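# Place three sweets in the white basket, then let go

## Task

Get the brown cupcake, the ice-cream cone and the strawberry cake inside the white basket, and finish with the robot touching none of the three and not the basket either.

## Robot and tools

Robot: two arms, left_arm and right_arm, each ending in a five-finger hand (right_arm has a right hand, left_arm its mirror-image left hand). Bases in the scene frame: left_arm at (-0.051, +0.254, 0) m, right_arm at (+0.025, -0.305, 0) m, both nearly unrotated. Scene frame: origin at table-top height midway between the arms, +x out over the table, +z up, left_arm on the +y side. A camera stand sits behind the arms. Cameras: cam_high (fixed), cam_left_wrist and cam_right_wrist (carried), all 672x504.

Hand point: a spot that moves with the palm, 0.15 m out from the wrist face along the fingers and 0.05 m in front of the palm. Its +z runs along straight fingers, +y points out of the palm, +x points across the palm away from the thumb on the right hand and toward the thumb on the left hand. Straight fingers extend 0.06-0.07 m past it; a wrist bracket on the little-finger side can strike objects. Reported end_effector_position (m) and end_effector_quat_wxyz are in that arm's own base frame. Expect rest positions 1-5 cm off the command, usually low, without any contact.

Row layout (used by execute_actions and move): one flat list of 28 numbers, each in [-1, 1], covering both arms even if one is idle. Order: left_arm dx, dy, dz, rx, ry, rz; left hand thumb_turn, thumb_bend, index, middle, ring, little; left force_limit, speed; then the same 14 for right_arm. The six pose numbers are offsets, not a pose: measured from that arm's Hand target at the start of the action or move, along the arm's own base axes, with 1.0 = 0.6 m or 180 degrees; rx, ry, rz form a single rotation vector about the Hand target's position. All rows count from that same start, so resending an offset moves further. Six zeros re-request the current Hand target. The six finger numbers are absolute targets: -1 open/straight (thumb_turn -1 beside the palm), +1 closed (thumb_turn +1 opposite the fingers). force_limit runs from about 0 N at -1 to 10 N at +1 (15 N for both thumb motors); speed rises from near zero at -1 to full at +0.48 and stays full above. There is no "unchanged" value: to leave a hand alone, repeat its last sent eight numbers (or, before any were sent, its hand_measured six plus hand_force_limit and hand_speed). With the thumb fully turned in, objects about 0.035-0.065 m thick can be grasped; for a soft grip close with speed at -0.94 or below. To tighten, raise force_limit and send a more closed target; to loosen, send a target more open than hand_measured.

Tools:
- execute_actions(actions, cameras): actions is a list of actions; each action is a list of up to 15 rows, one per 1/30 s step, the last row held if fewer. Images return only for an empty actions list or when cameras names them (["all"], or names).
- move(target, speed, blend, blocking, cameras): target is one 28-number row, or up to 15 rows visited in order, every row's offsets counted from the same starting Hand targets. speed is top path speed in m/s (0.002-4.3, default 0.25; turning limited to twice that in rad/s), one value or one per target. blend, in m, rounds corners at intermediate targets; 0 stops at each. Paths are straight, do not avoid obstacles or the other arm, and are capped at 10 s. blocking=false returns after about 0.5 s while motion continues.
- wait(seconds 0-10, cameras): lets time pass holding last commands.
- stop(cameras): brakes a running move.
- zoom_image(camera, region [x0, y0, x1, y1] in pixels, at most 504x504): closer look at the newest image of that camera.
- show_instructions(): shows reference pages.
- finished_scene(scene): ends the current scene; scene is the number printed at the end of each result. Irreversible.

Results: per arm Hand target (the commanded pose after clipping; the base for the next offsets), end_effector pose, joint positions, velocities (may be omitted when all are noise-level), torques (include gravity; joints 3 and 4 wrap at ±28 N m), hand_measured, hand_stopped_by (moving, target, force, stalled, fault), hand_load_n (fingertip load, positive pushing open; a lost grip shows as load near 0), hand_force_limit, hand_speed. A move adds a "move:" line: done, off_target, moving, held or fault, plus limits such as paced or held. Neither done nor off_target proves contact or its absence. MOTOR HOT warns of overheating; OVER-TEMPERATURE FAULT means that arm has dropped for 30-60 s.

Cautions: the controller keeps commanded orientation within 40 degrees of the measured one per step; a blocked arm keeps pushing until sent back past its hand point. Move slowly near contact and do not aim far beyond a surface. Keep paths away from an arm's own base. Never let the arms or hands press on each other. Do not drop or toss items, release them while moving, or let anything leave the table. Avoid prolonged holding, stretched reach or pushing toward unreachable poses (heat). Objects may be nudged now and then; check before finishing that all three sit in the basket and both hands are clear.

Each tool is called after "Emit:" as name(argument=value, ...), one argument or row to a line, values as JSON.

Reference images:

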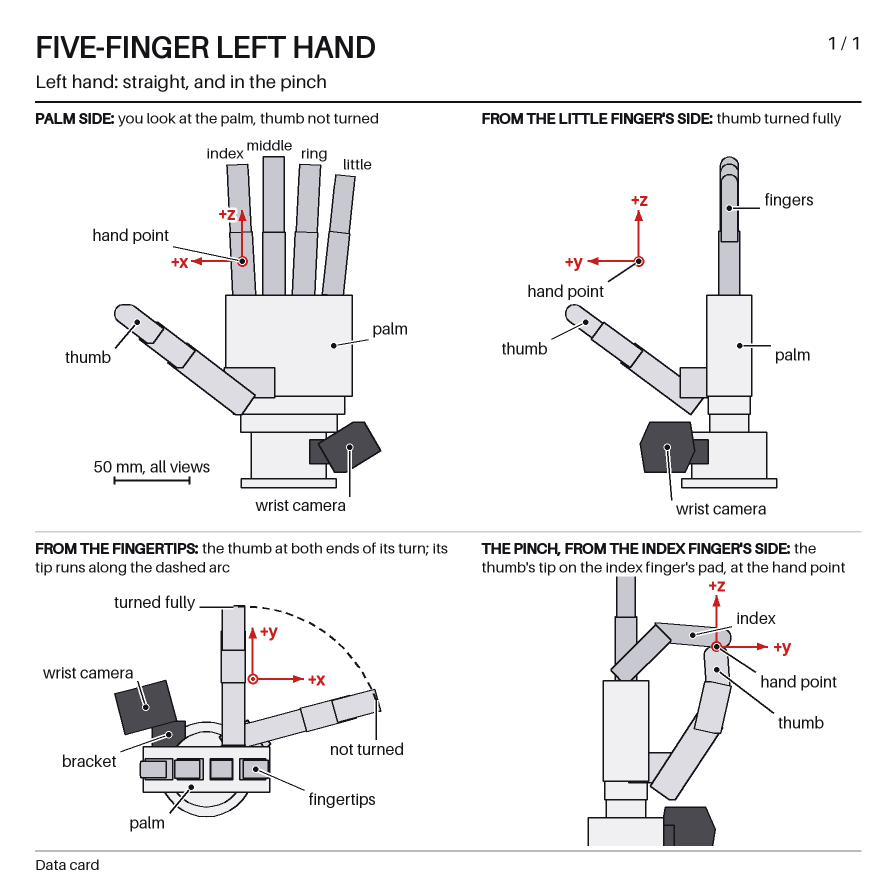

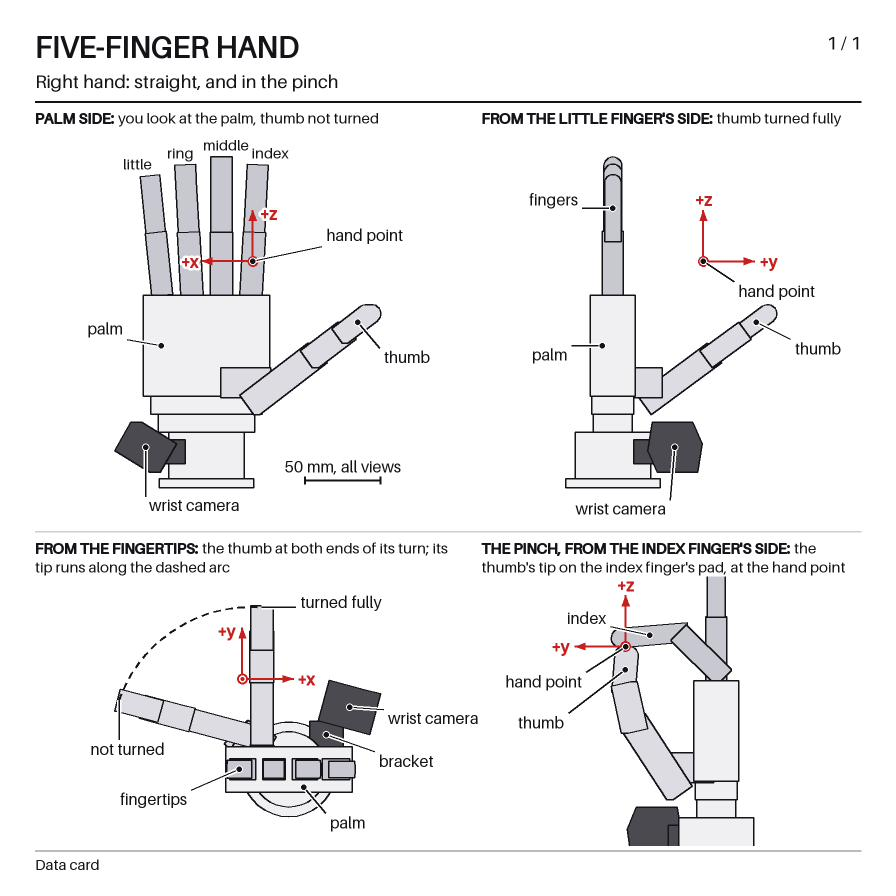

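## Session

Emit:
execute_actions(
  actions=[],
)

Emit:
zoom_image(
  camera="cam_high",
  region=[180, 80, 340, 200],
)

Emit:
zoom_image(
  camera="cam_high",
  region=[320, 80, 480, 200],
)

Emit:
zoom_image(
  camera="cam_high",
  region=[170, 140, 490, 300],
)

Scene clock: 0.00 s.
left_arm: end_effector_position=(+0.7303, +0.0603, +0.2202) hand_measured=(-1.000, -1.000, -1.000, -1.000, -1.000, -1.000) hand_load_n=(+0.0, +0.0, +0.0, +0.0, +0.0, +0.0) hand_stopped_by=(target, target, target, target, target, target) hand_force_limit=0.00 hand_speed=-0.80 end_effector_quat_wxyz=(+0.670, +0.043, +0.735, -0.089) | right_arm: end_effector_position=(+0.4053, -0.2720, +0.2731) hand_measured=(-1.000, -1.000, -1.000, -1.000, -1.000, -1.000) hand_load_n=(+0.0, +0.0, -0.5, +0.0, +0.0, +0.0) hand_stopped_by=(target, target, target, target, target, target) hand_force_limit=0.00 hand_speed=-0.80 end_effector_quat_wxyz=(+0.136, +0.735, -0.647, +0.150)
Joint positions: left_arm=[0.075 1.72 1.118 0.514 0.265 1.52] | right_arm=[-0.438 1.628 1.709 -1.43 0.345 -0.604]
Joint velocities: within noise
Joint torques (N m): no reading
Heat: left arm: hottest elbow 38 °C; right arm: hottest elbow 37 °C.
Hand target: left_arm +0.7366, +0.0608, +0.2288; +0.677, +0.044, +0.730, -0.088 | right_arm +0.4105, -0.2745, +0.2883; +0.131, +0.731, -0.648, +0.169

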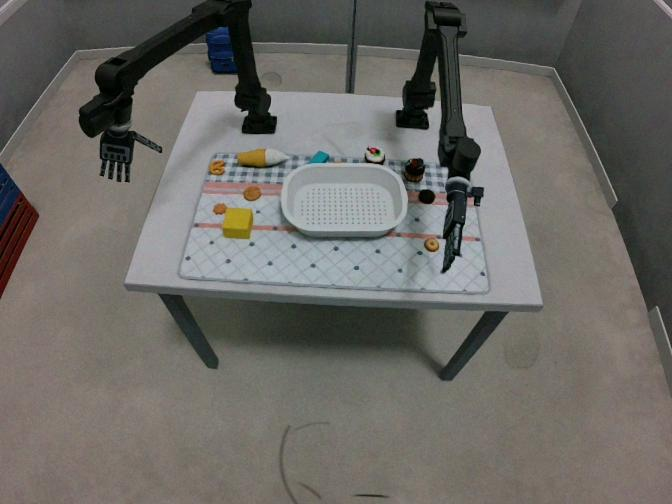

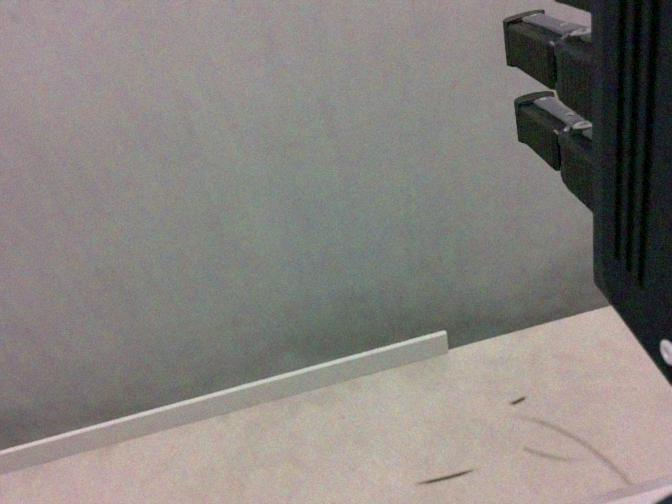

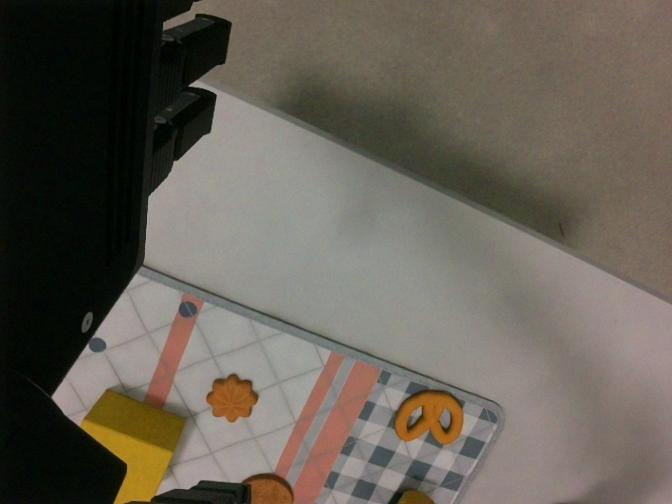

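Scaled by 3.150.

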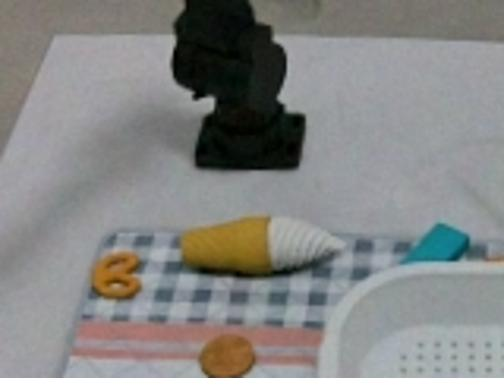

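Scaled by 3.150.

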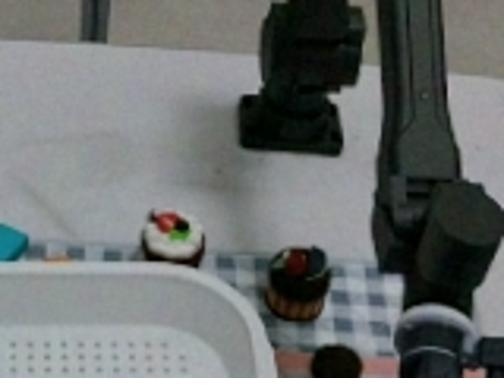

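Scaled by 1.575.

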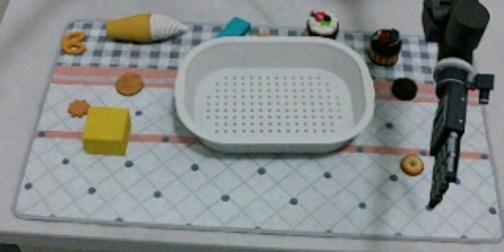

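Emit:
move(
  target=[-0.742,-0.155,-0.048,-0.464,0.145,0.2539,1,-1,-0.6,-0.6,-0.6,-0.6,-0.4,0.3, -0.0508,0.4575,-0.0138,-0.1152,-0.2363,0.0729,1,-1,-0.6,-0.6,-0.3,-0.3,-0.25,0],
  cameras=["all"],
  speed=0.4,
)

Emit:
zoom_image(
  camera="cam_high",
  region=[320, 80, 480, 200],
)

Scene clock: 62.77 s.
left_arm: end_effector_position=(+0.2947, -0.0299, +0.2025) hand_measured=(+1.000, -1.000, -0.600, -0.600, -0.600, -0.600) hand_load_n=(+0.0, +0.0, +0.0, +0.0, +0.0, +0.0) hand_stopped_by=(target, target, target, target, target, target) hand_force_limit=-0.40 hand_speed=0.30 end_effector_quat_wxyz=(-0.358, +0.678, -0.570, +0.297) | right_arm: end_effector_position=(+0.3771, -0.0045, +0.2702) hand_measured=(+1.000, -1.000, -0.600, -0.600, -0.300, -0.300) hand_load_n=(+0.0, +0.0, +0.0, +0.0, +0.0, +0.0) hand_stopped_by=(target, target, target, target, target, target) hand_force_limit=-0.25 hand_speed=0.00 end_effector_quat_wxyz=(+0.013, +0.665, -0.521, +0.536)
Joint positions: left_arm=[-0.131 0.517 0.593 -0.703 -0.254 -0.174] | right_arm=[0.388 0.985 0.923 -0.72 0.922 -0.262]
Joint torques (N m): left_arm=[-0.09 -1.49 10.82 1.68 -0.17 -0.03] | right_arm=[0.44 -5.48 9.54 2.13 0.5 0.1]
Heat: left arm: hottest elbow 42 °C; right arm: hottest elbow 47 °C.
Hand target: left_arm +0.2914, -0.0322, +0.1999; -0.354, +0.680, -0.570, +0.297 | right_arm +0.3800, +0.0001, +0.2800; -0.005, +0.653, -0.526, +0.545
Off the commanded pose: left_arm 0.005 m, 0 deg | right_arm 0.011 m, 3 deg.
move: off_target (right_arm)

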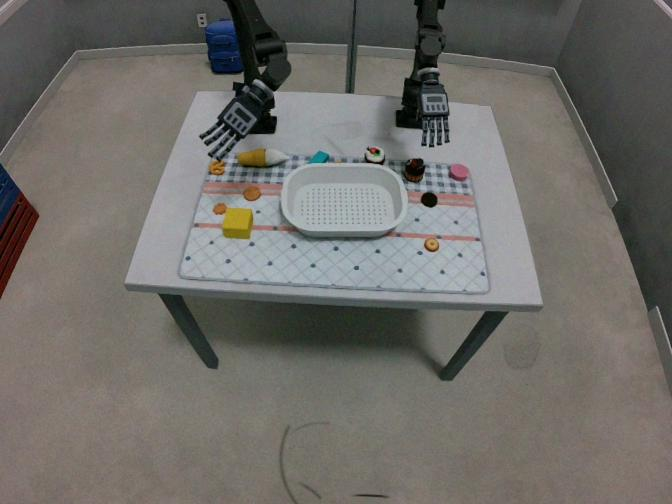

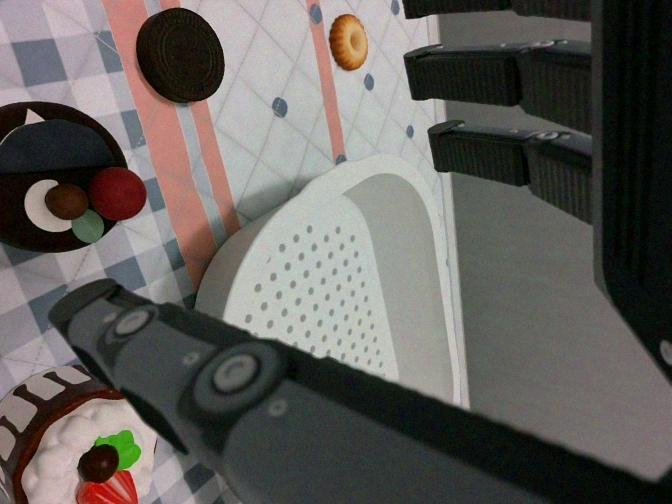

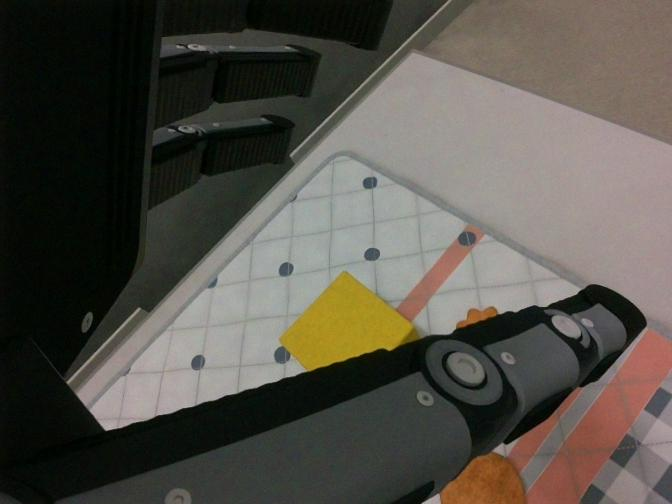

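Scaled by 3.150.

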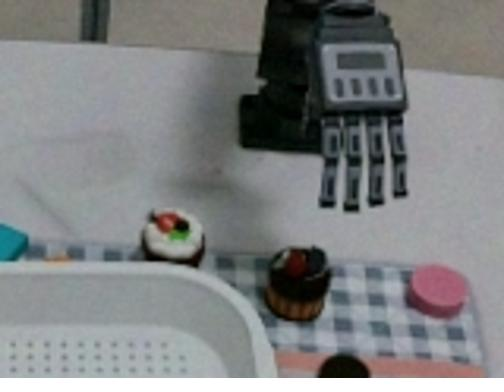

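Emit:
move(
  target=[-0.0032,0.0028,-0.1667,0,0,0,1,-1,-0.6,-0.6,-0.6,-0.6,-0.4,0.3, 0,0,0,0,0,0,1,-1,-0.6,-0.6,-0.3,-0.3,-0.25,0],
  cameras=["cam_high","cam_left_wrist"],
  speed=0.2,
)

Emit:
zoom_image(
  camera="cam_high",
  region=[360, 90, 480, 210],
)

Scene clock: 67.23 s.
left_arm: end_effector_position=(+0.2892, -0.0295, +0.1054) hand_measured=(+1.000, -1.000, -0.600, -0.600, -0.600, -0.600) hand_load_n=(+0.0, +0.0, +0.0, -0.5, +0.0, +0.0) hand_stopped_by=(target, target, target, target, target, target) hand_force_limit=-0.40 hand_speed=0.30 end_effector_quat_wxyz=(-0.356, +0.678, -0.570, +0.296) | right_arm: end_effector_position=(+0.3771, -0.0045, +0.2702) hand_measured=(+1.000, -1.000, -0.600, -0.600, -0.300, -0.300) hand_load_n=(+0.0, +0.0, +0.0, +0.0, +0.0, +0.0) hand_stopped_by=(target, target, target, target, target, target) hand_force_limit=-0.25 hand_speed=0.00 end_effector_quat_wxyz=(+0.013, +0.665, -0.521, +0.536)
Joint positions: left_arm=[-0.131 0.517 0.34 -0.452 -0.253 -0.175] | right_arm=[0.388 0.985 0.923 -0.72 0.922 -0.262]
Joint torques (N m): left_arm=[0.56 -0.15 10.24 2.7 0 0.01] | right_arm=[1.32 -5.3 9.44 2.1 0.53 0.09]
Heat: left arm: hottest elbow 42 °C; right arm: hottest elbow 47 °C.
Hand target: left_arm +0.2895, -0.0306, +0.1000; -0.354, +0.680, -0.570, +0.297 | right_arm +0.3800, +0.0001, +0.2800; -0.005, +0.653, -0.526, +0.545
Off the commanded pose: left_arm 0.006 m, 0 deg | right_arm 0.011 m, 3 deg.
move: off_target (right_arm)
Images, in order (width x height): cam_high 672x504, cam_left_wrist 672x504.

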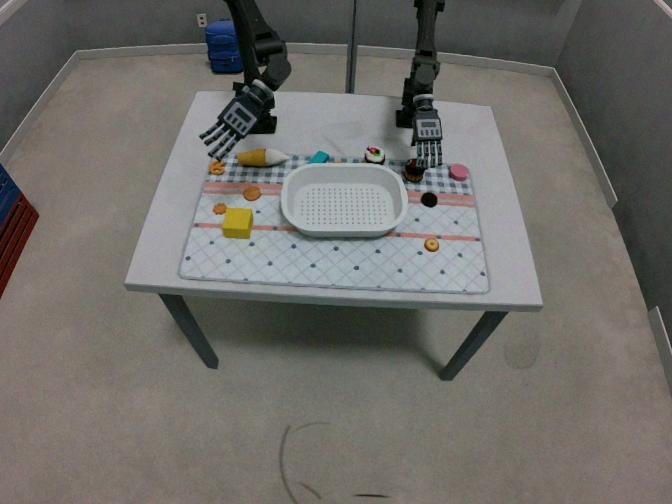

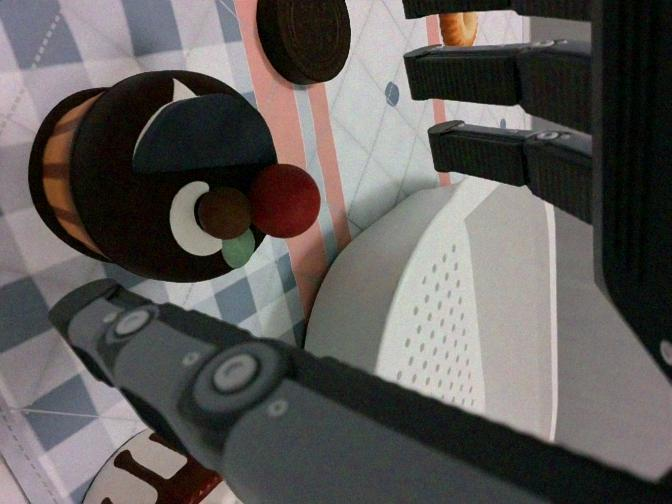

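Scaled by 4.200.

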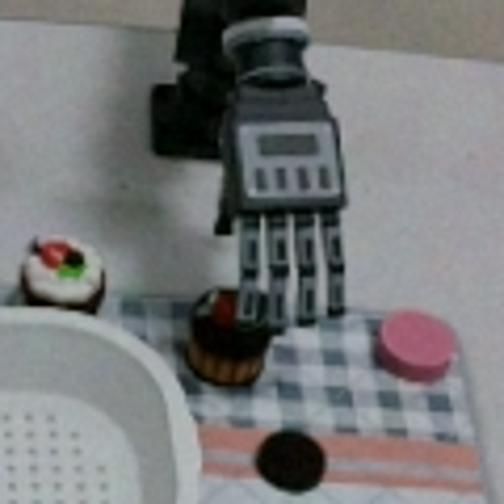

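Emit:
move(
  target=[
    [-0.0033,0,-0.1,0,0,0,1,-1,-0.6,-0.6,-0.6,-0.6,-0.4,0.3, 0,0,0,0,0,0,1,-1,-0.6,-0.6,-0.3,-0.3,-0.25,0],
    [-0.0033,0,-0.1,0,0,0,1,0.1,0.1,0.1,0.1,0.1,-0.4,-0.86, 0,0,0,0,0,0,1,-1,-0.6,-0.6,-0.3,-0.3,-0.25,0],
  ],
  cameras=["cam_high","cam_left_wrist"],
  speed=0.12,
)

Emit:
zoom_image(
  camera="cam_high",
  region=[360, 90, 480, 210],
)

Scene clock: 75.93 s.
left_arm: end_effector_position=(+0.2887, -0.0295, +0.0448) hand_measured=(+1.000, -0.796, -0.188, -0.212, -0.056, +0.100) hand_load_n=(+2.0, +8.5, +3.5, +0.5, +5.0, +0.0) hand_stopped_by=(target, force, force, force, force, target) hand_force_limit=-0.40 hand_speed=-0.86 end_effector_quat_wxyz=(-0.357, +0.678, -0.570, +0.297) | right_arm: end_effector_position=(+0.3771, -0.0045, +0.2702) hand_measured=(+1.000, -1.000, -0.600, -0.600, -0.300, -0.300) hand_load_n=(+0.0, +0.0, -0.5, +0.0, -0.5, +0.0) hand_stopped_by=(target, target, target, target, target, target) hand_force_limit=-0.25 hand_speed=0.00 end_effector_quat_wxyz=(+0.013, +0.665, -0.521, +0.536)
Joint positions: left_arm=[-0.131 0.623 0.197 -0.203 -0.253 -0.175] | right_arm=[0.388 0.985 0.923 -0.72 0.922 -0.262]
Joint torques (N m): left_arm=[0.38 -0.44 9.63 2.67 -0.04 0.02] | right_arm=[1.03 -5.48 9.36 2.26 0.57 0.1]
Heat: left arm: hottest elbow 41 °C; right arm: hottest elbow 47 °C.
Hand target: left_arm +0.2875, -0.0306, +0.0400; -0.354, +0.680, -0.570, +0.297 | right_arm +0.3800, +0.0001, +0.2800; -0.005, +0.653, -0.526, +0.545
Off the commanded pose: left_arm 0.005 m, 0 deg | right_arm 0.011 m, 3 deg.
move: off_target (right_arm)
Images, in order (width x height): cam_high 672x504, cam_left_wrist 672x504.

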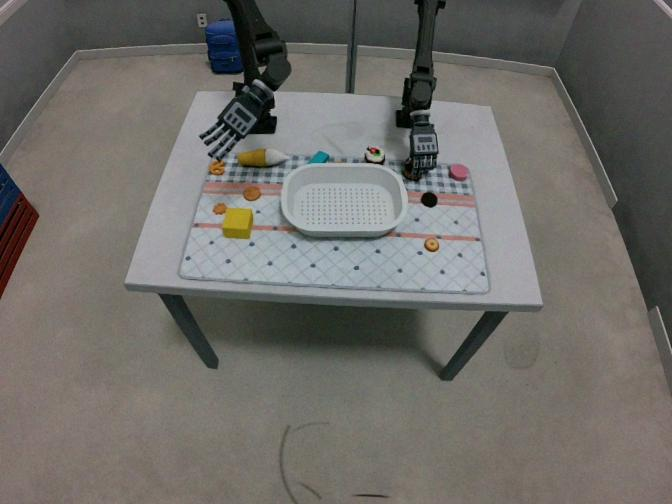

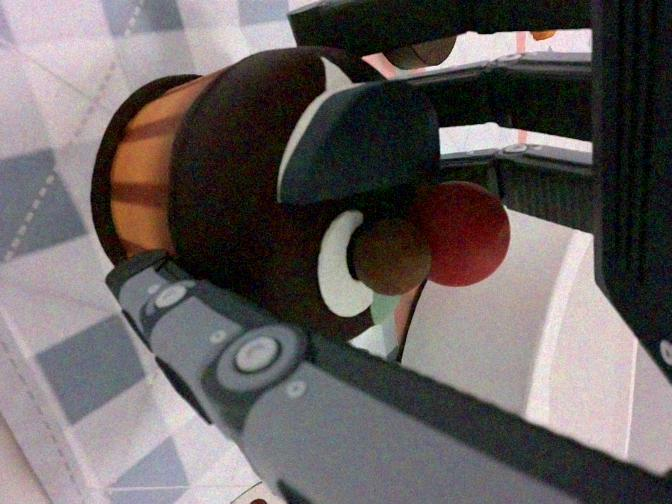

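Scaled by 4.200.

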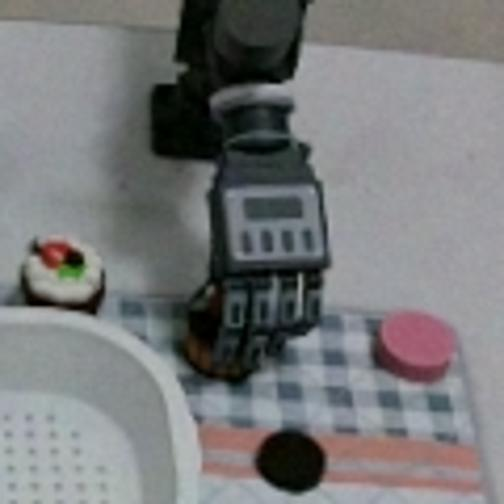

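Emit:
move(
  target=[
    [0,0,0.25,0,0,0,1,0.1,0.1,0.1,0.1,0.1,-0.4,-0.86, 0,0,0,0,0,0,1,-1,-0.6,-0.6,-0.3,-0.3,-0.25,0],
    [0.25,-0.3033,0.26,0,0,0,1,0.1,0.1,0.1,0.1,0.1,-0.4,-0.86, 0,0,0,0,0,0,1,-1,-0.6,-0.6,-0.3,-0.3,-0.25,0],
    [0.2467,-0.3033,0.06,0,0,0,1,0.1,0.1,0.1,0.1,0.1,-0.4,-0.86, 0,0,0,0,0,0,1,-1,-0.6,-0.6,-0.3,-0.3,-0.25,0],
  ],
  cameras=["cam_high","cam_left_wrist"],
  speed=[0.15,0.2,0.12],
  blend=[0.03,0.03,0],
)

Emit:
zoom_image(
  camera="cam_high",
  region=[260, 90, 440, 260],
)

Scene clock: 84.87 s.
left_arm: end_effector_position=(+0.4361, -0.2088, +0.0801) hand_measured=(+1.000, -0.796, -0.188, -0.212, -0.056, +0.100) hand_load_n=(+2.5, +8.5, +2.5, +0.5, +4.5, +0.0) hand_stopped_by=(target, force, force, force, force, target) hand_force_limit=-0.40 hand_speed=-0.86 end_effector_quat_wxyz=(-0.355, +0.679, -0.571, +0.294) | right_arm: end_effector_position=(+0.3771, -0.0045, +0.2702) hand_measured=(+1.000, -1.000, -0.600, -0.600, -0.300, -0.300) hand_load_n=(+0.0, +0.0, +0.0, +0.0, +0.0, +0.0) hand_stopped_by=(target, target, target, target, target, target) hand_force_limit=-0.25 hand_speed=0.00 end_effector_quat_wxyz=(+0.013, +0.665, -0.521, +0.536)
Joint positions: left_arm=[-0.577 1.348 0.728 -0.148 -0.596 -0.49] | right_arm=[0.388 0.985 0.923 -0.72 0.922 -0.262]
Joint torques (N m): left_arm=[-0.03 -8.94 8.77 2.54 -0.4 -0.01] | right_arm=[1.32 -5.25 9.33 2.15 0.5 0.11]
Heat: left arm: hottest elbow 41 °C; right arm: hottest elbow 47 °C.
Hand target: left_arm +0.4354, -0.2126, +0.0758; -0.354, +0.680, -0.570, +0.297 | right_arm +0.3800, +0.0001, +0.2800; -0.005, +0.653, -0.526, +0.545
Off the commanded pose: left_arm 0.006 m, 0 deg | right_arm 0.011 m, 3 deg.
move: off_target (right_arm)
Images, in order (width x height): cam_high 672x504, cam_left_wrist 672x504.

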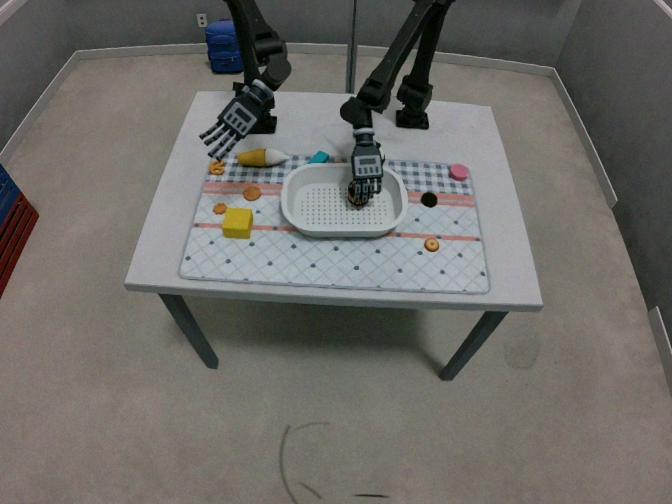

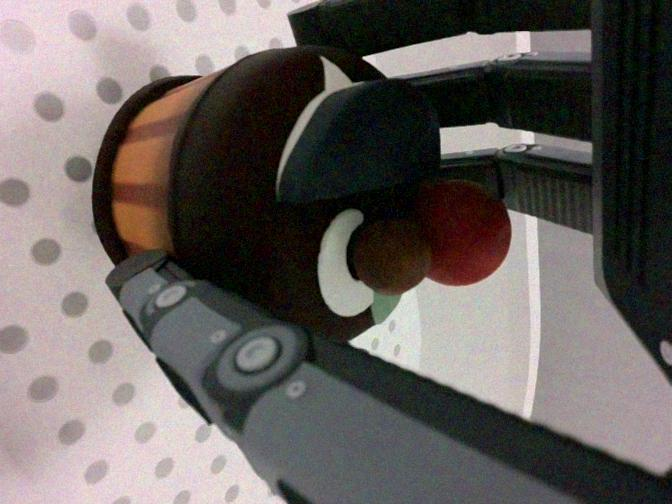

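Scaled by 2.800.

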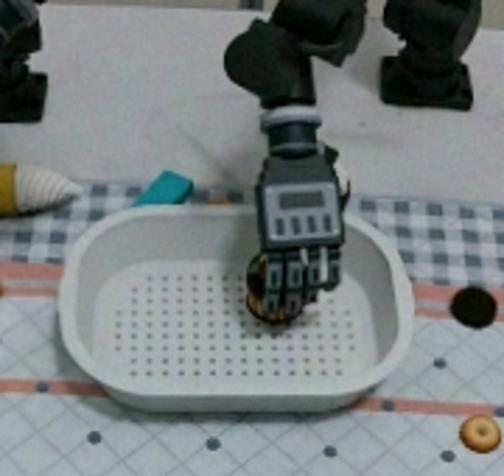

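Emit:
move(
  target=[
    [0.003,0,-0.048,0,0,0,1,0.1,0.1,0.1,0.1,0.1,-0.4,-0.86, 0,0,0,0,0,0,1,-1,-0.6,-0.6,-0.3,-0.3,-0.25,0],
    [0.003,0,-0.036,0,0,0,1,-1,-0.6,-0.6,-0.6,-0.6,-0.4,-0.6, 0,0,0,0,0,0,1,-1,-0.6,-0.6,-0.3,-0.3,-0.25,0],
  ],
  cameras=["cam_high","cam_left_wrist"],
  speed=0.06,
)

Scene clock: 91.17 s.
left_arm: end_effector_position=(+0.4397, -0.2108, +0.0566) hand_measured=(+1.000, -1.000, -0.600, -0.600, -0.600, -0.600) hand_load_n=(+0.0, +0.0, +0.0, +0.0, +0.0, +0.0) hand_stopped_by=(target, target, target, target, target, target) hand_force_limit=-0.40 hand_speed=-0.60 end_effector_quat_wxyz=(-0.356, +0.679, -0.568, +0.299) | right_arm: end_effector_position=(+0.3771, -0.0045, +0.2702) hand_measured=(+1.000, -1.000, -0.600, -0.600, -0.300, -0.300) hand_load_n=(+0.5, +0.0, +0.0, +0.0, +0.0, +0.0) hand_stopped_by=(target, target, target, target, target, target) hand_force_limit=-0.25 hand_speed=0.00 end_effector_quat_wxyz=(+0.013, +0.665, -0.521, +0.536)
Joint positions: left_arm=[-0.577 1.405 0.699 -0.051 -0.598 -0.49] | right_arm=[0.388 0.985 0.923 -0.72 0.922 -0.262]
Joint torques (N m): left_arm=[0.21 -9.82 8.76 1.63 -0.28 0.01] | right_arm=[1.2 -5.54 9.42 2.13 0.48 0.09]
Heat: left arm: hottest elbow 41 °C; right arm: hottest elbow 47 °C.
Hand target: left_arm +0.4374, -0.2126, +0.0543; -0.354, +0.680, -0.570, +0.297 | right_arm +0.3800, +0.0001, +0.2800; -0.005, +0.653, -0.526, +0.545
Off the commanded pose: left_arm 0.004 m, 0 deg | right_arm 0.011 m, 3 deg.
move: off_target (right_arm)
Images, in order (width x height): cam_high 672x504, cam_left_wrist 672x504.

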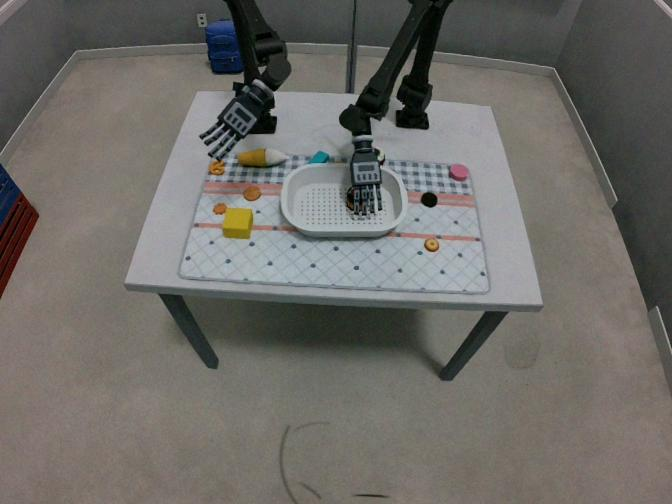

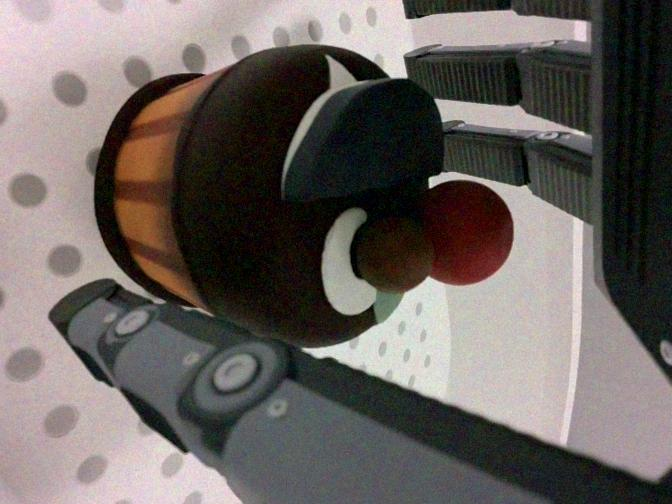

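Emit:
move(
  target=[
    [0,0,0.25,0,0,0,1,-1,-0.6,-0.6,-0.6,-0.6,-0.4,-0.6, 0,0,0,0,0,0,1,-1,-0.6,-0.6,-0.3,-0.3,-0.25,0],
    [-0.3398,0.0993,0.25,0,0,-0.5278,1,-1,-0.6,-0.6,-0.6,-0.6,-0.4,-0.6, 0,0,0,0,0,0,1,-1,-0.6,-0.6,-0.3,-0.3,-0.25,0],
    [-0.3398,0.0993,0.0762,0,0,-0.5278,1,-1,-0.6,-0.6,-0.6,-0.6,-0.4,-0.6, 0,0,0,0,0,0,1,-1,-0.6,-0.6,-0.3,-0.3,-0.25,0],
  ],
  cameras=["cam_high","cam_left_wrist"],
  speed=[0.2,0.35,0.15],
  blend=[0.03,0.02,0],
)

Emit:
zoom_image(
  camera="cam_high",
  region=[320, 90, 440, 210],
)

Scene clock: 104.60 s.
left_arm: end_effector_position=(+0.2338, -0.1539, +0.1058) hand_measured=(+1.000, -1.000, -0.600, -0.600, -0.600, -0.600) hand_load_n=(+0.0, +0.0, +0.0, +0.0, +0.0, +0.0) hand_stopped_by=(target, target, target, target, target, target) hand_force_limit=-0.40 hand_speed=-0.60 end_effector_quat_wxyz=(+0.022, -0.038, +0.886, -0.461) | right_arm: end_effector_position=(+0.3771, -0.0045, +0.2702) hand_measured=(+1.000, -1.000, -0.600, -0.600, -0.300, -0.300) hand_load_n=(+0.5, +0.0, +0.0, +0.0, +0.0, +0.0) hand_stopped_by=(target, target, target, target, target, target) hand_force_limit=-0.25 hand_speed=0.00 end_effector_quat_wxyz=(+0.013, +0.665, -0.521, +0.536)
Joint positions: left_arm=[-0.105 1.028 0.619 -0.891 0.934 1.244] | right_arm=[0.388 0.985 0.923 -0.72 0.922 -0.262]
Joint torques (N m): left_arm=[0.85 -4.37 8.64 1.4 0.65 0.14] | right_arm=[1.49 -5.48 9.44 2 0.55 0.09]
Heat: left arm: hottest elbow 40 °C; right arm: hottest elbow 47 °C.
Hand target: left_arm +0.2335, -0.1530, +0.1001; +0.020, -0.039, +0.886, -0.462 | right_arm +0.3800, +0.0001, +0.2800; -0.005, +0.653, -0.526, +0.545
Off the commanded pose: left_arm 0.006 m, 0 deg | right_arm 0.011 m, 3 deg.
move: off_target (right_arm)
Images, in order (width x height): cam_high 672x504, cam_left_wrist 672x504.

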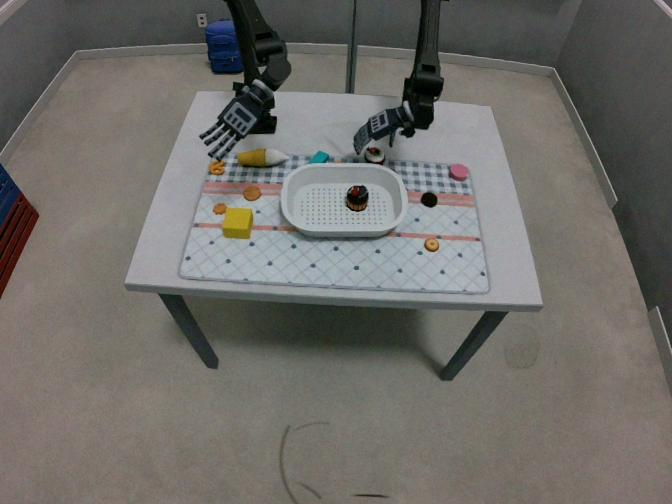

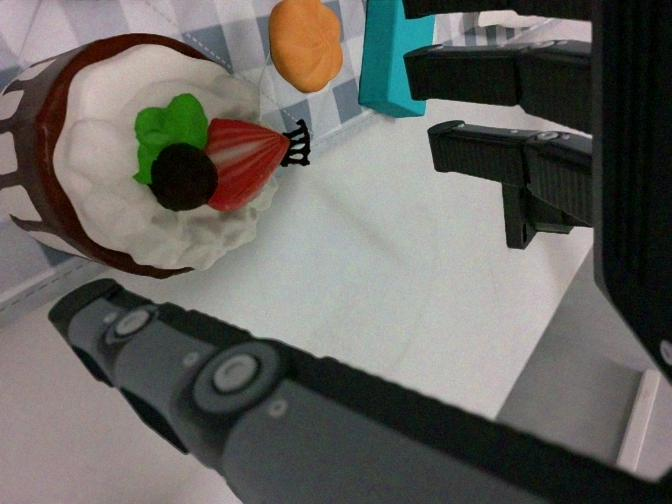

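Scaled by 4.200.

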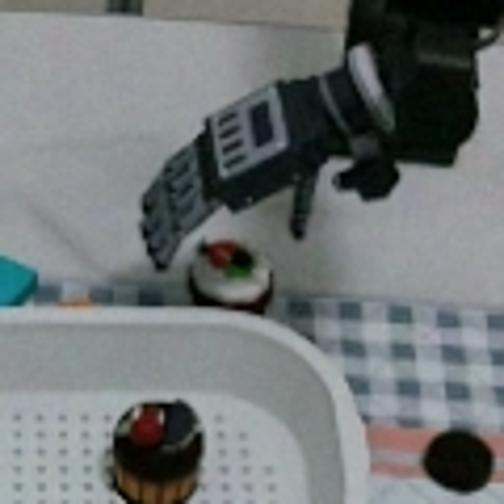

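Emit:
move(
  target=[
    [-0.0117,0.0108,-0.02,0,0,0,1,-1,-0.6,-0.6,-0.6,-0.6,-0.4,-0.6, 0,0,0,0,0,0,1,-1,-0.6,-0.6,-0.3,-0.3,-0.25,0],
    [-0.0117,0.0108,-0.1118,0,0,0,1,-1,-0.6,-0.6,-0.6,-0.6,-0.4,-0.6, 0,0,0,0,0,0,1,-1,-0.6,-0.6,-0.3,-0.3,-0.25,0],
  ],
  cameras=["cam_high","cam_left_wrist"],
  speed=0.08,
)

Emit:
zoom_image(
  camera="cam_high",
  region=[320, 90, 440, 210],
)

Scene clock: 116.23 s.
left_arm: end_effector_position=(+0.2285, -0.1484, +0.0393) hand_measured=(+1.000, -1.000, -0.600, -0.600, -0.600, -0.600) hand_load_n=(+0.0, +0.0, +0.0, +0.0, +0.0, +0.0) hand_stopped_by=(target, target, target, target, target, target) hand_force_limit=-0.40 hand_speed=-0.60 end_effector_quat_wxyz=(+0.023, -0.036, +0.885, -0.463) | right_arm: end_effector_position=(+0.3771, -0.0045, +0.2702) hand_measured=(+1.000, -1.000, -0.600, -0.600, -0.300, -0.300) hand_load_n=(+0.0, +0.0, +0.5, +0.0, +0.0, +0.0) hand_stopped_by=(target, target, target, target, target, target) hand_force_limit=-0.25 hand_speed=0.00 end_effector_quat_wxyz=(+0.013, +0.665, -0.521, +0.536)
Joint positions: left_arm=[-0.083 1.145 0.493 -0.676 0.943 1.283] | right_arm=[0.388 0.985 0.923 -0.72 0.922 -0.262]
Joint torques (N m): left_arm=[1.08 -4.78 7.34 1.29 0.55 0.13] | right_arm=[1.49 -5.71 9.5 2.02 0.5 0.11]
Heat: left arm: hottest elbow 40 °C; right arm: hottest elbow 47 °C.
Hand target: left_arm +0.2264, -0.1466, +0.0330; +0.020, -0.039, +0.886, -0.462 | right_arm +0.3800, +0.0001, +0.2800; -0.005, +0.653, -0.526, +0.545
Off the commanded pose: left_arm 0.007 m, 0 deg | right_arm 0.011 m, 3 deg.
move: off_target (right_arm)
Images, in order (width x height): cam_high 672x504, cam_left_wrist 672x504.

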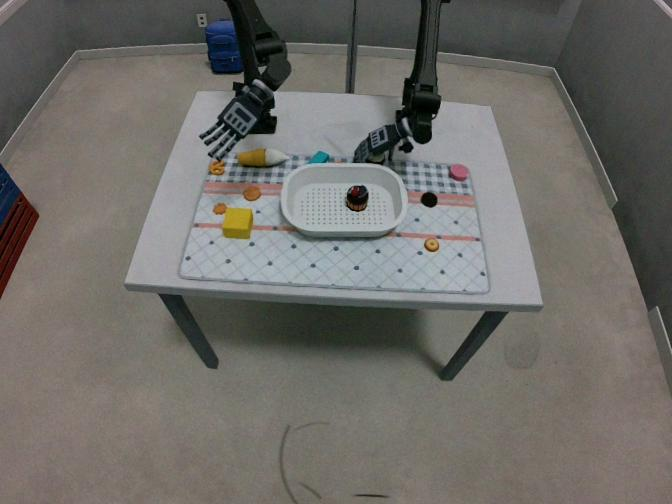

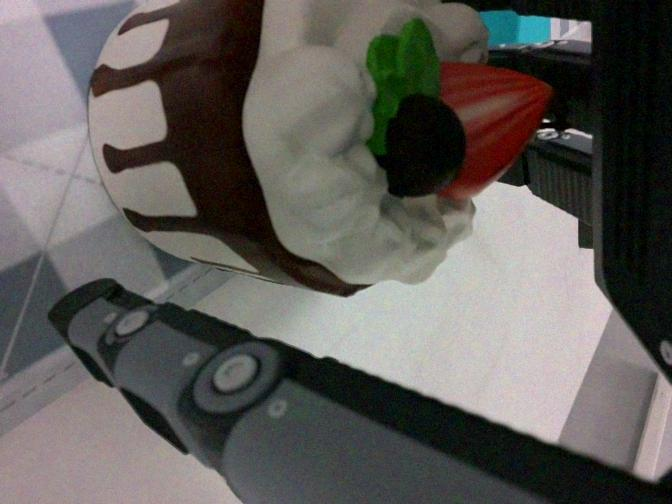

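Scaled by 4.200.

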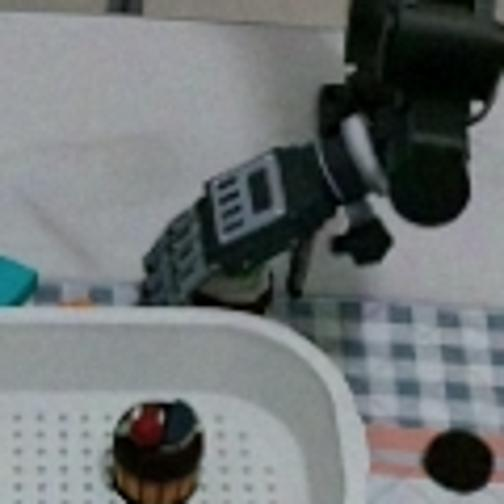

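Emit:
move(
  target=[
    [0.0117,0,0,0,0,0,1,-1,-0.6,-0.6,-0.6,-0.6,-0.4,-0.6, 0,0,0,0,0,0,1,-1,-0.6,-0.6,-0.3,-0.3,-0.25,0],
    [0.0117,0,0,0,0,0,1,0.1,0.1,0.1,0.1,0.0,-0.4,-0.86, 0,0,0,0,0,0,1,-1,-0.6,-0.6,-0.3,-0.3,-0.25,0],
  ],
  cameras=["cam_high","cam_left_wrist"],
  speed=0.08,
)

Emit:
zoom_image(
  camera="cam_high",
  region=[320, 90, 440, 210],
)

Scene clock: 124.63 s.
left_arm: end_effector_position=(+0.2281, -0.1494, +0.0358) hand_measured=(+1.000, -0.824, -0.070, -0.226, -0.188, +0.000) hand_load_n=(+1.5, +9.5, +3.0, +0.5, +3.5, +0.0) hand_stopped_by=(target, force, force, force, force, target) hand_force_limit=-0.40 hand_speed=-0.86 end_effector_quat_wxyz=(+0.016, -0.038, +0.884, -0.465) | right_arm: end_effector_position=(+0.3771, -0.0045, +0.2702) hand_measured=(+1.000, -1.000, -0.600, -0.600, -0.300, -0.300) hand_load_n=(+0.0, +0.0, +0.0, +0.0, +0.0, +0.0) hand_stopped_by=(target, target, target, target, target, target) hand_force_limit=-0.25 hand_speed=0.00 end_effector_quat_wxyz=(+0.013, +0.665, -0.521, +0.536)
Joint positions: left_arm=[-0.083 1.165 0.493 -0.669 0.95 1.283] | right_arm=[0.388 0.985 0.923 -0.72 0.922 -0.262]
Joint torques (N m): left_arm=[1.03 -4.54 8.76 1.25 0.32 0.15] | right_arm=[1.73 -5.36 9.33 2.25 0.53 0.11]
Heat: left arm: hottest elbow 40 °C; right arm: hottest elbow 47 °C.
Hand target: left_arm +0.2335, -0.1466, +0.0329; +0.020, -0.039, +0.886, -0.462 | right_arm +0.3800, +0.0001, +0.2800; -0.005, +0.653, -0.526, +0.545
Off the commanded pose: left_arm 0.007 m, 1 deg | right_arm 0.011 m, 3 deg.
move: off_target (right_arm)
Images, in order (width x height): cam_high 672x504, cam_left_wrist 672x504.

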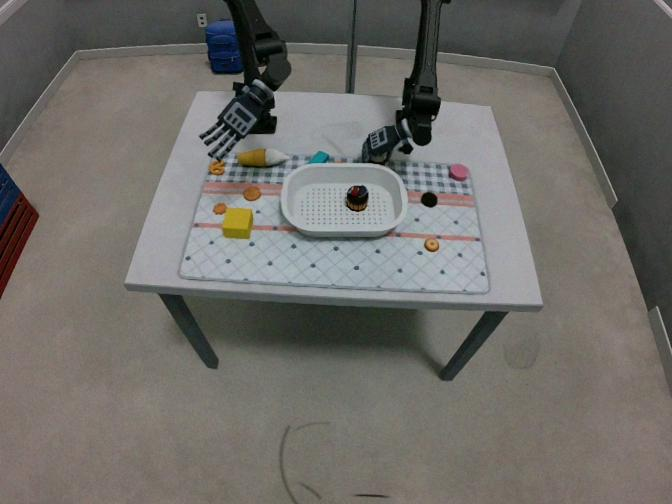

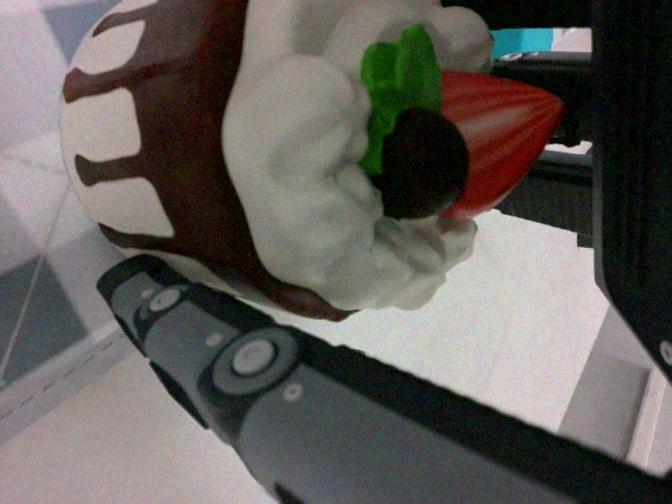

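Scaled by 4.200.

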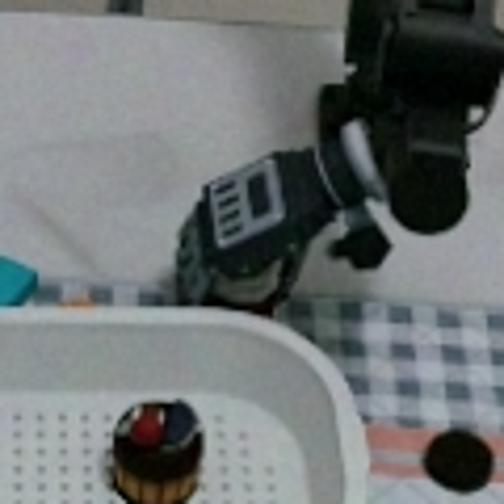

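Emit:
move(
  target=[0,0,0.12,0,0,0,1,0.1,0.1,0.1,0.1,0.0,-0.4,-0.86, 0,0,0,0,0,0,1,-1,-0.6,-0.6,-0.3,-0.3,-0.25,0],
  cameras=["cam_high","cam_left_wrist"],
  speed=0.1,
)

Emit:
zoom_image(
  camera="cam_high",
  region=[320, 90, 440, 210],
)

Scene clock: 131.10 s.
left_arm: end_effector_position=(+0.2130, -0.1469, +0.0858) hand_measured=(+1.000, -0.824, -0.070, -0.226, -0.188, +0.000) hand_load_n=(+1.5, +9.5, +3.5, +0.5, +4.0, +0.0) hand_stopped_by=(target, force, force, force, force, target) hand_force_limit=-0.40 hand_speed=-0.86 end_effector_quat_wxyz=(-0.005, -0.050, +0.887, -0.459) | right_arm: end_effector_position=(+0.3771, -0.0045, +0.2702) hand_measured=(+1.000, -1.000, -0.600, -0.600, -0.300, -0.300) hand_load_n=(+0.0, +0.0, +0.0, +0.0, +0.0, +0.0) hand_stopped_by=(target, target, target, target, target, target) hand_force_limit=-0.25 hand_speed=0.00 end_effector_quat_wxyz=(+0.013, +0.665, -0.521, +0.536)
Joint positions: left_arm=[-0.083 1.042 0.57 -0.92 0.942 1.284] | right_arm=[0.388 0.985 0.923 -0.72 0.922 -0.262]
Joint torques (N m): left_arm=[1.08 -5.42 13.87 0.47 0.57 0.12] | right_arm=[1.73 -5.95 9.55 2.24 0.54 0.13]
Heat: left arm: hottest elbow 40 °C; right arm: hottest elbow 47 °C.
Hand target: left_arm +0.2334, -0.1465, +0.1049; +0.020, -0.039, +0.886, -0.462 | right_arm +0.3800, +0.0001, +0.2800; -0.005, +0.653, -0.526, +0.545
Off the commanded pose: left_arm 0.028 m, 3 deg | right_arm 0.011 m, 3 deg.
move: off_target (left_arm, right_arm)
Images, in order (width x height): cam_high 672x504, cam_left_wrist 672x504.

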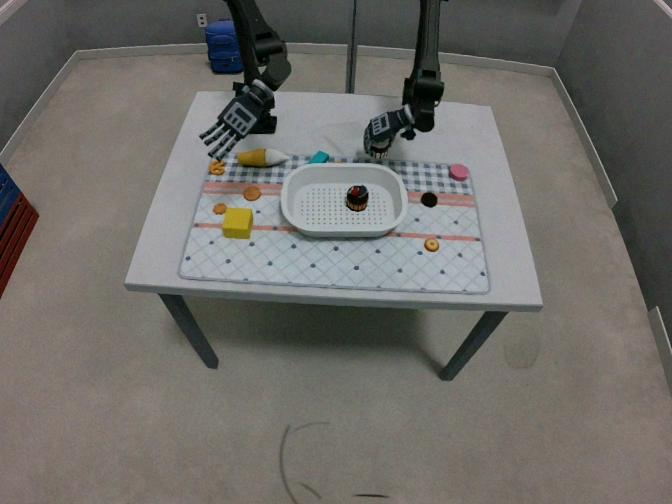

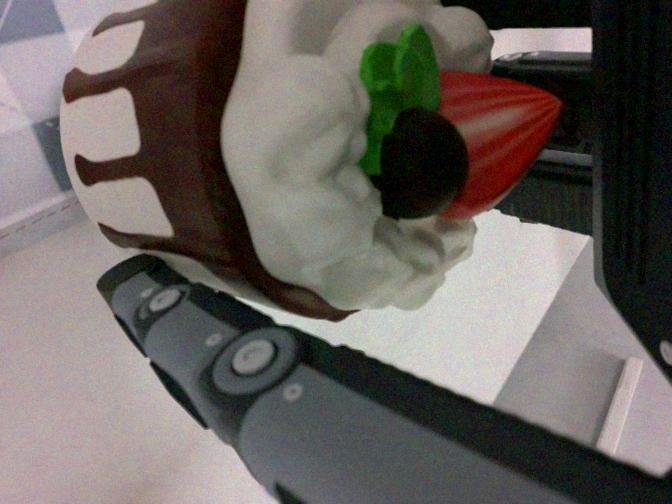

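Scaled by 4.200.

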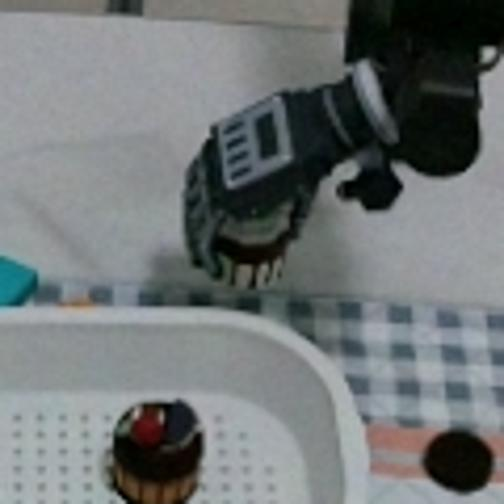

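Emit:
move(
  target=[
    [0,0,0.142,0,0,0,1,0.1,0.1,0.1,0.1,0.0,-0.4,-0.86, 0,0,0,0,0,0,1,-1,-0.6,-0.6,-0.3,-0.3,-0.25,0],
    [0.3418,0.0142,0.16,0,0,0.25,1,0.1,0.1,0.1,0.1,0.0,-0.4,-0.86, 0,0,0,0,0,0,1,-1,-0.6,-0.6,-0.3,-0.3,-0.25,0],
    [0.3418,0.0142,-0.03,0,0,0.25,1,0.1,0.1,0.1,0.1,0.0,-0.4,-0.86, 0,0,0,0,0,0,1,-1,-0.6,-0.6,-0.3,-0.3,-0.25,0],
  ],
  cameras=["cam_high","cam_left_wrist"],
  speed=[0.15,0.2,0.1],
  blend=[0.02,0.02,0],
)

Emit:
zoom_image(
  camera="cam_high",
  region=[280, 90, 430, 240],
)

Scene clock: 147.97 s.
left_arm: end_effector_position=(+0.4393, -0.1351, +0.0934) hand_measured=(+1.000, -0.824, -0.070, -0.226, -0.188, +0.000) hand_load_n=(+1.5, +9.5, +3.0, +0.5, +4.0, +0.0) hand_stopped_by=(target, force, force, force, force, target) hand_force_limit=-0.40 hand_speed=-0.86 end_effector_quat_wxyz=(+0.198, -0.373, +0.804, -0.419) | right_arm: end_effector_position=(+0.3771, -0.0045, +0.2702) hand_measured=(+1.000, -1.000, -0.600, -0.600, -0.300, -0.300) hand_load_n=(+0.0, +0.0, +0.0, +0.0, +0.0, +0.0) hand_stopped_by=(target, target, target, target, target, target) hand_force_limit=-0.25 hand_speed=0.00 end_effector_quat_wxyz=(+0.013, +0.665, -0.521, +0.536)
Joint positions: left_arm=[-0.086 1.31 0.721 -0.114 0.488 0.386] | right_arm=[0.388 0.985 0.923 -0.72 0.922 -0.262]
Joint torques (N m): left_arm=[0.09 -8.53 8.91 2.77 0.15 -0.01] | right_arm=[2.02 -5.13 9.57 2.15 0.49 0.09]
Heat: left arm: hottest elbow 40 °C; right arm: hottest elbow 47 °C.
Hand target: left_arm +0.4385, -0.1379, +0.0869; +0.195, -0.375, +0.804, -0.419 | right_arm +0.3800, +0.0001, +0.2800; -0.005, +0.653, -0.526, +0.545
Off the commanded pose: left_arm 0.007 m, 0 deg | right_arm 0.011 m, 3 deg.
move: off_target (right_arm)
Images, in order (width x height): cam_high 672x504, cam_left_wrist 672x504.

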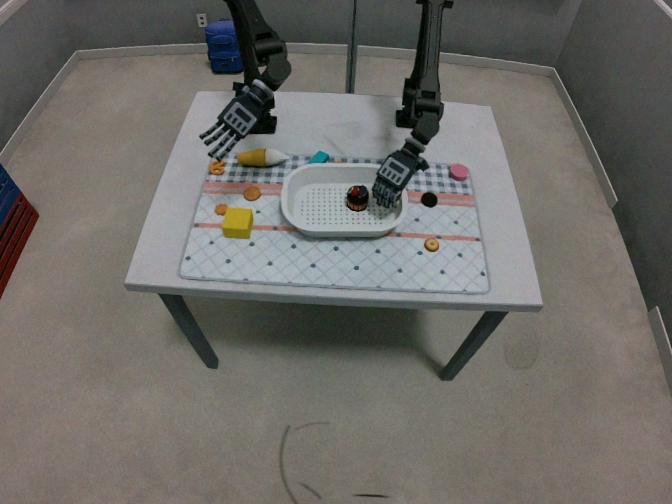

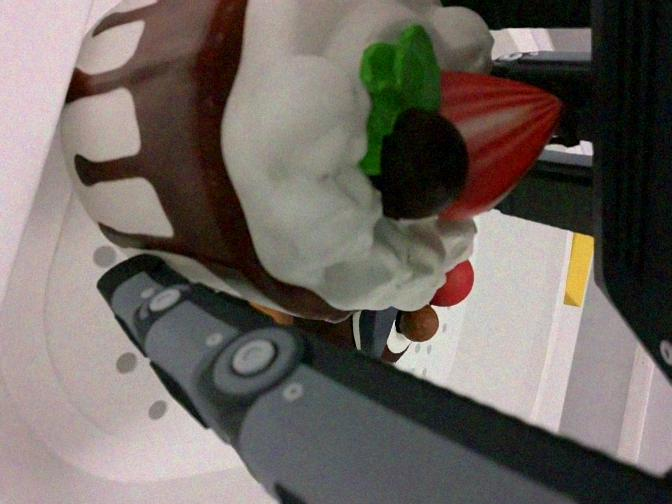

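Scaled by 3.360.

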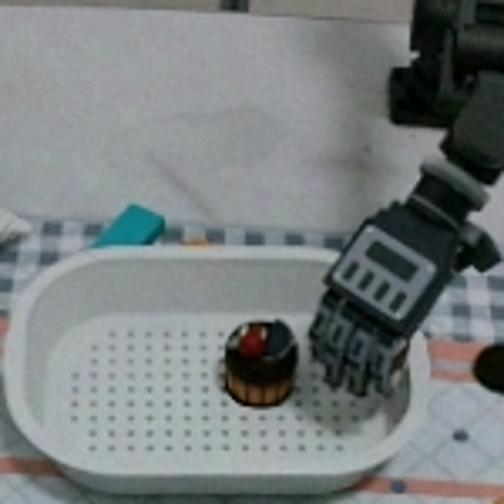

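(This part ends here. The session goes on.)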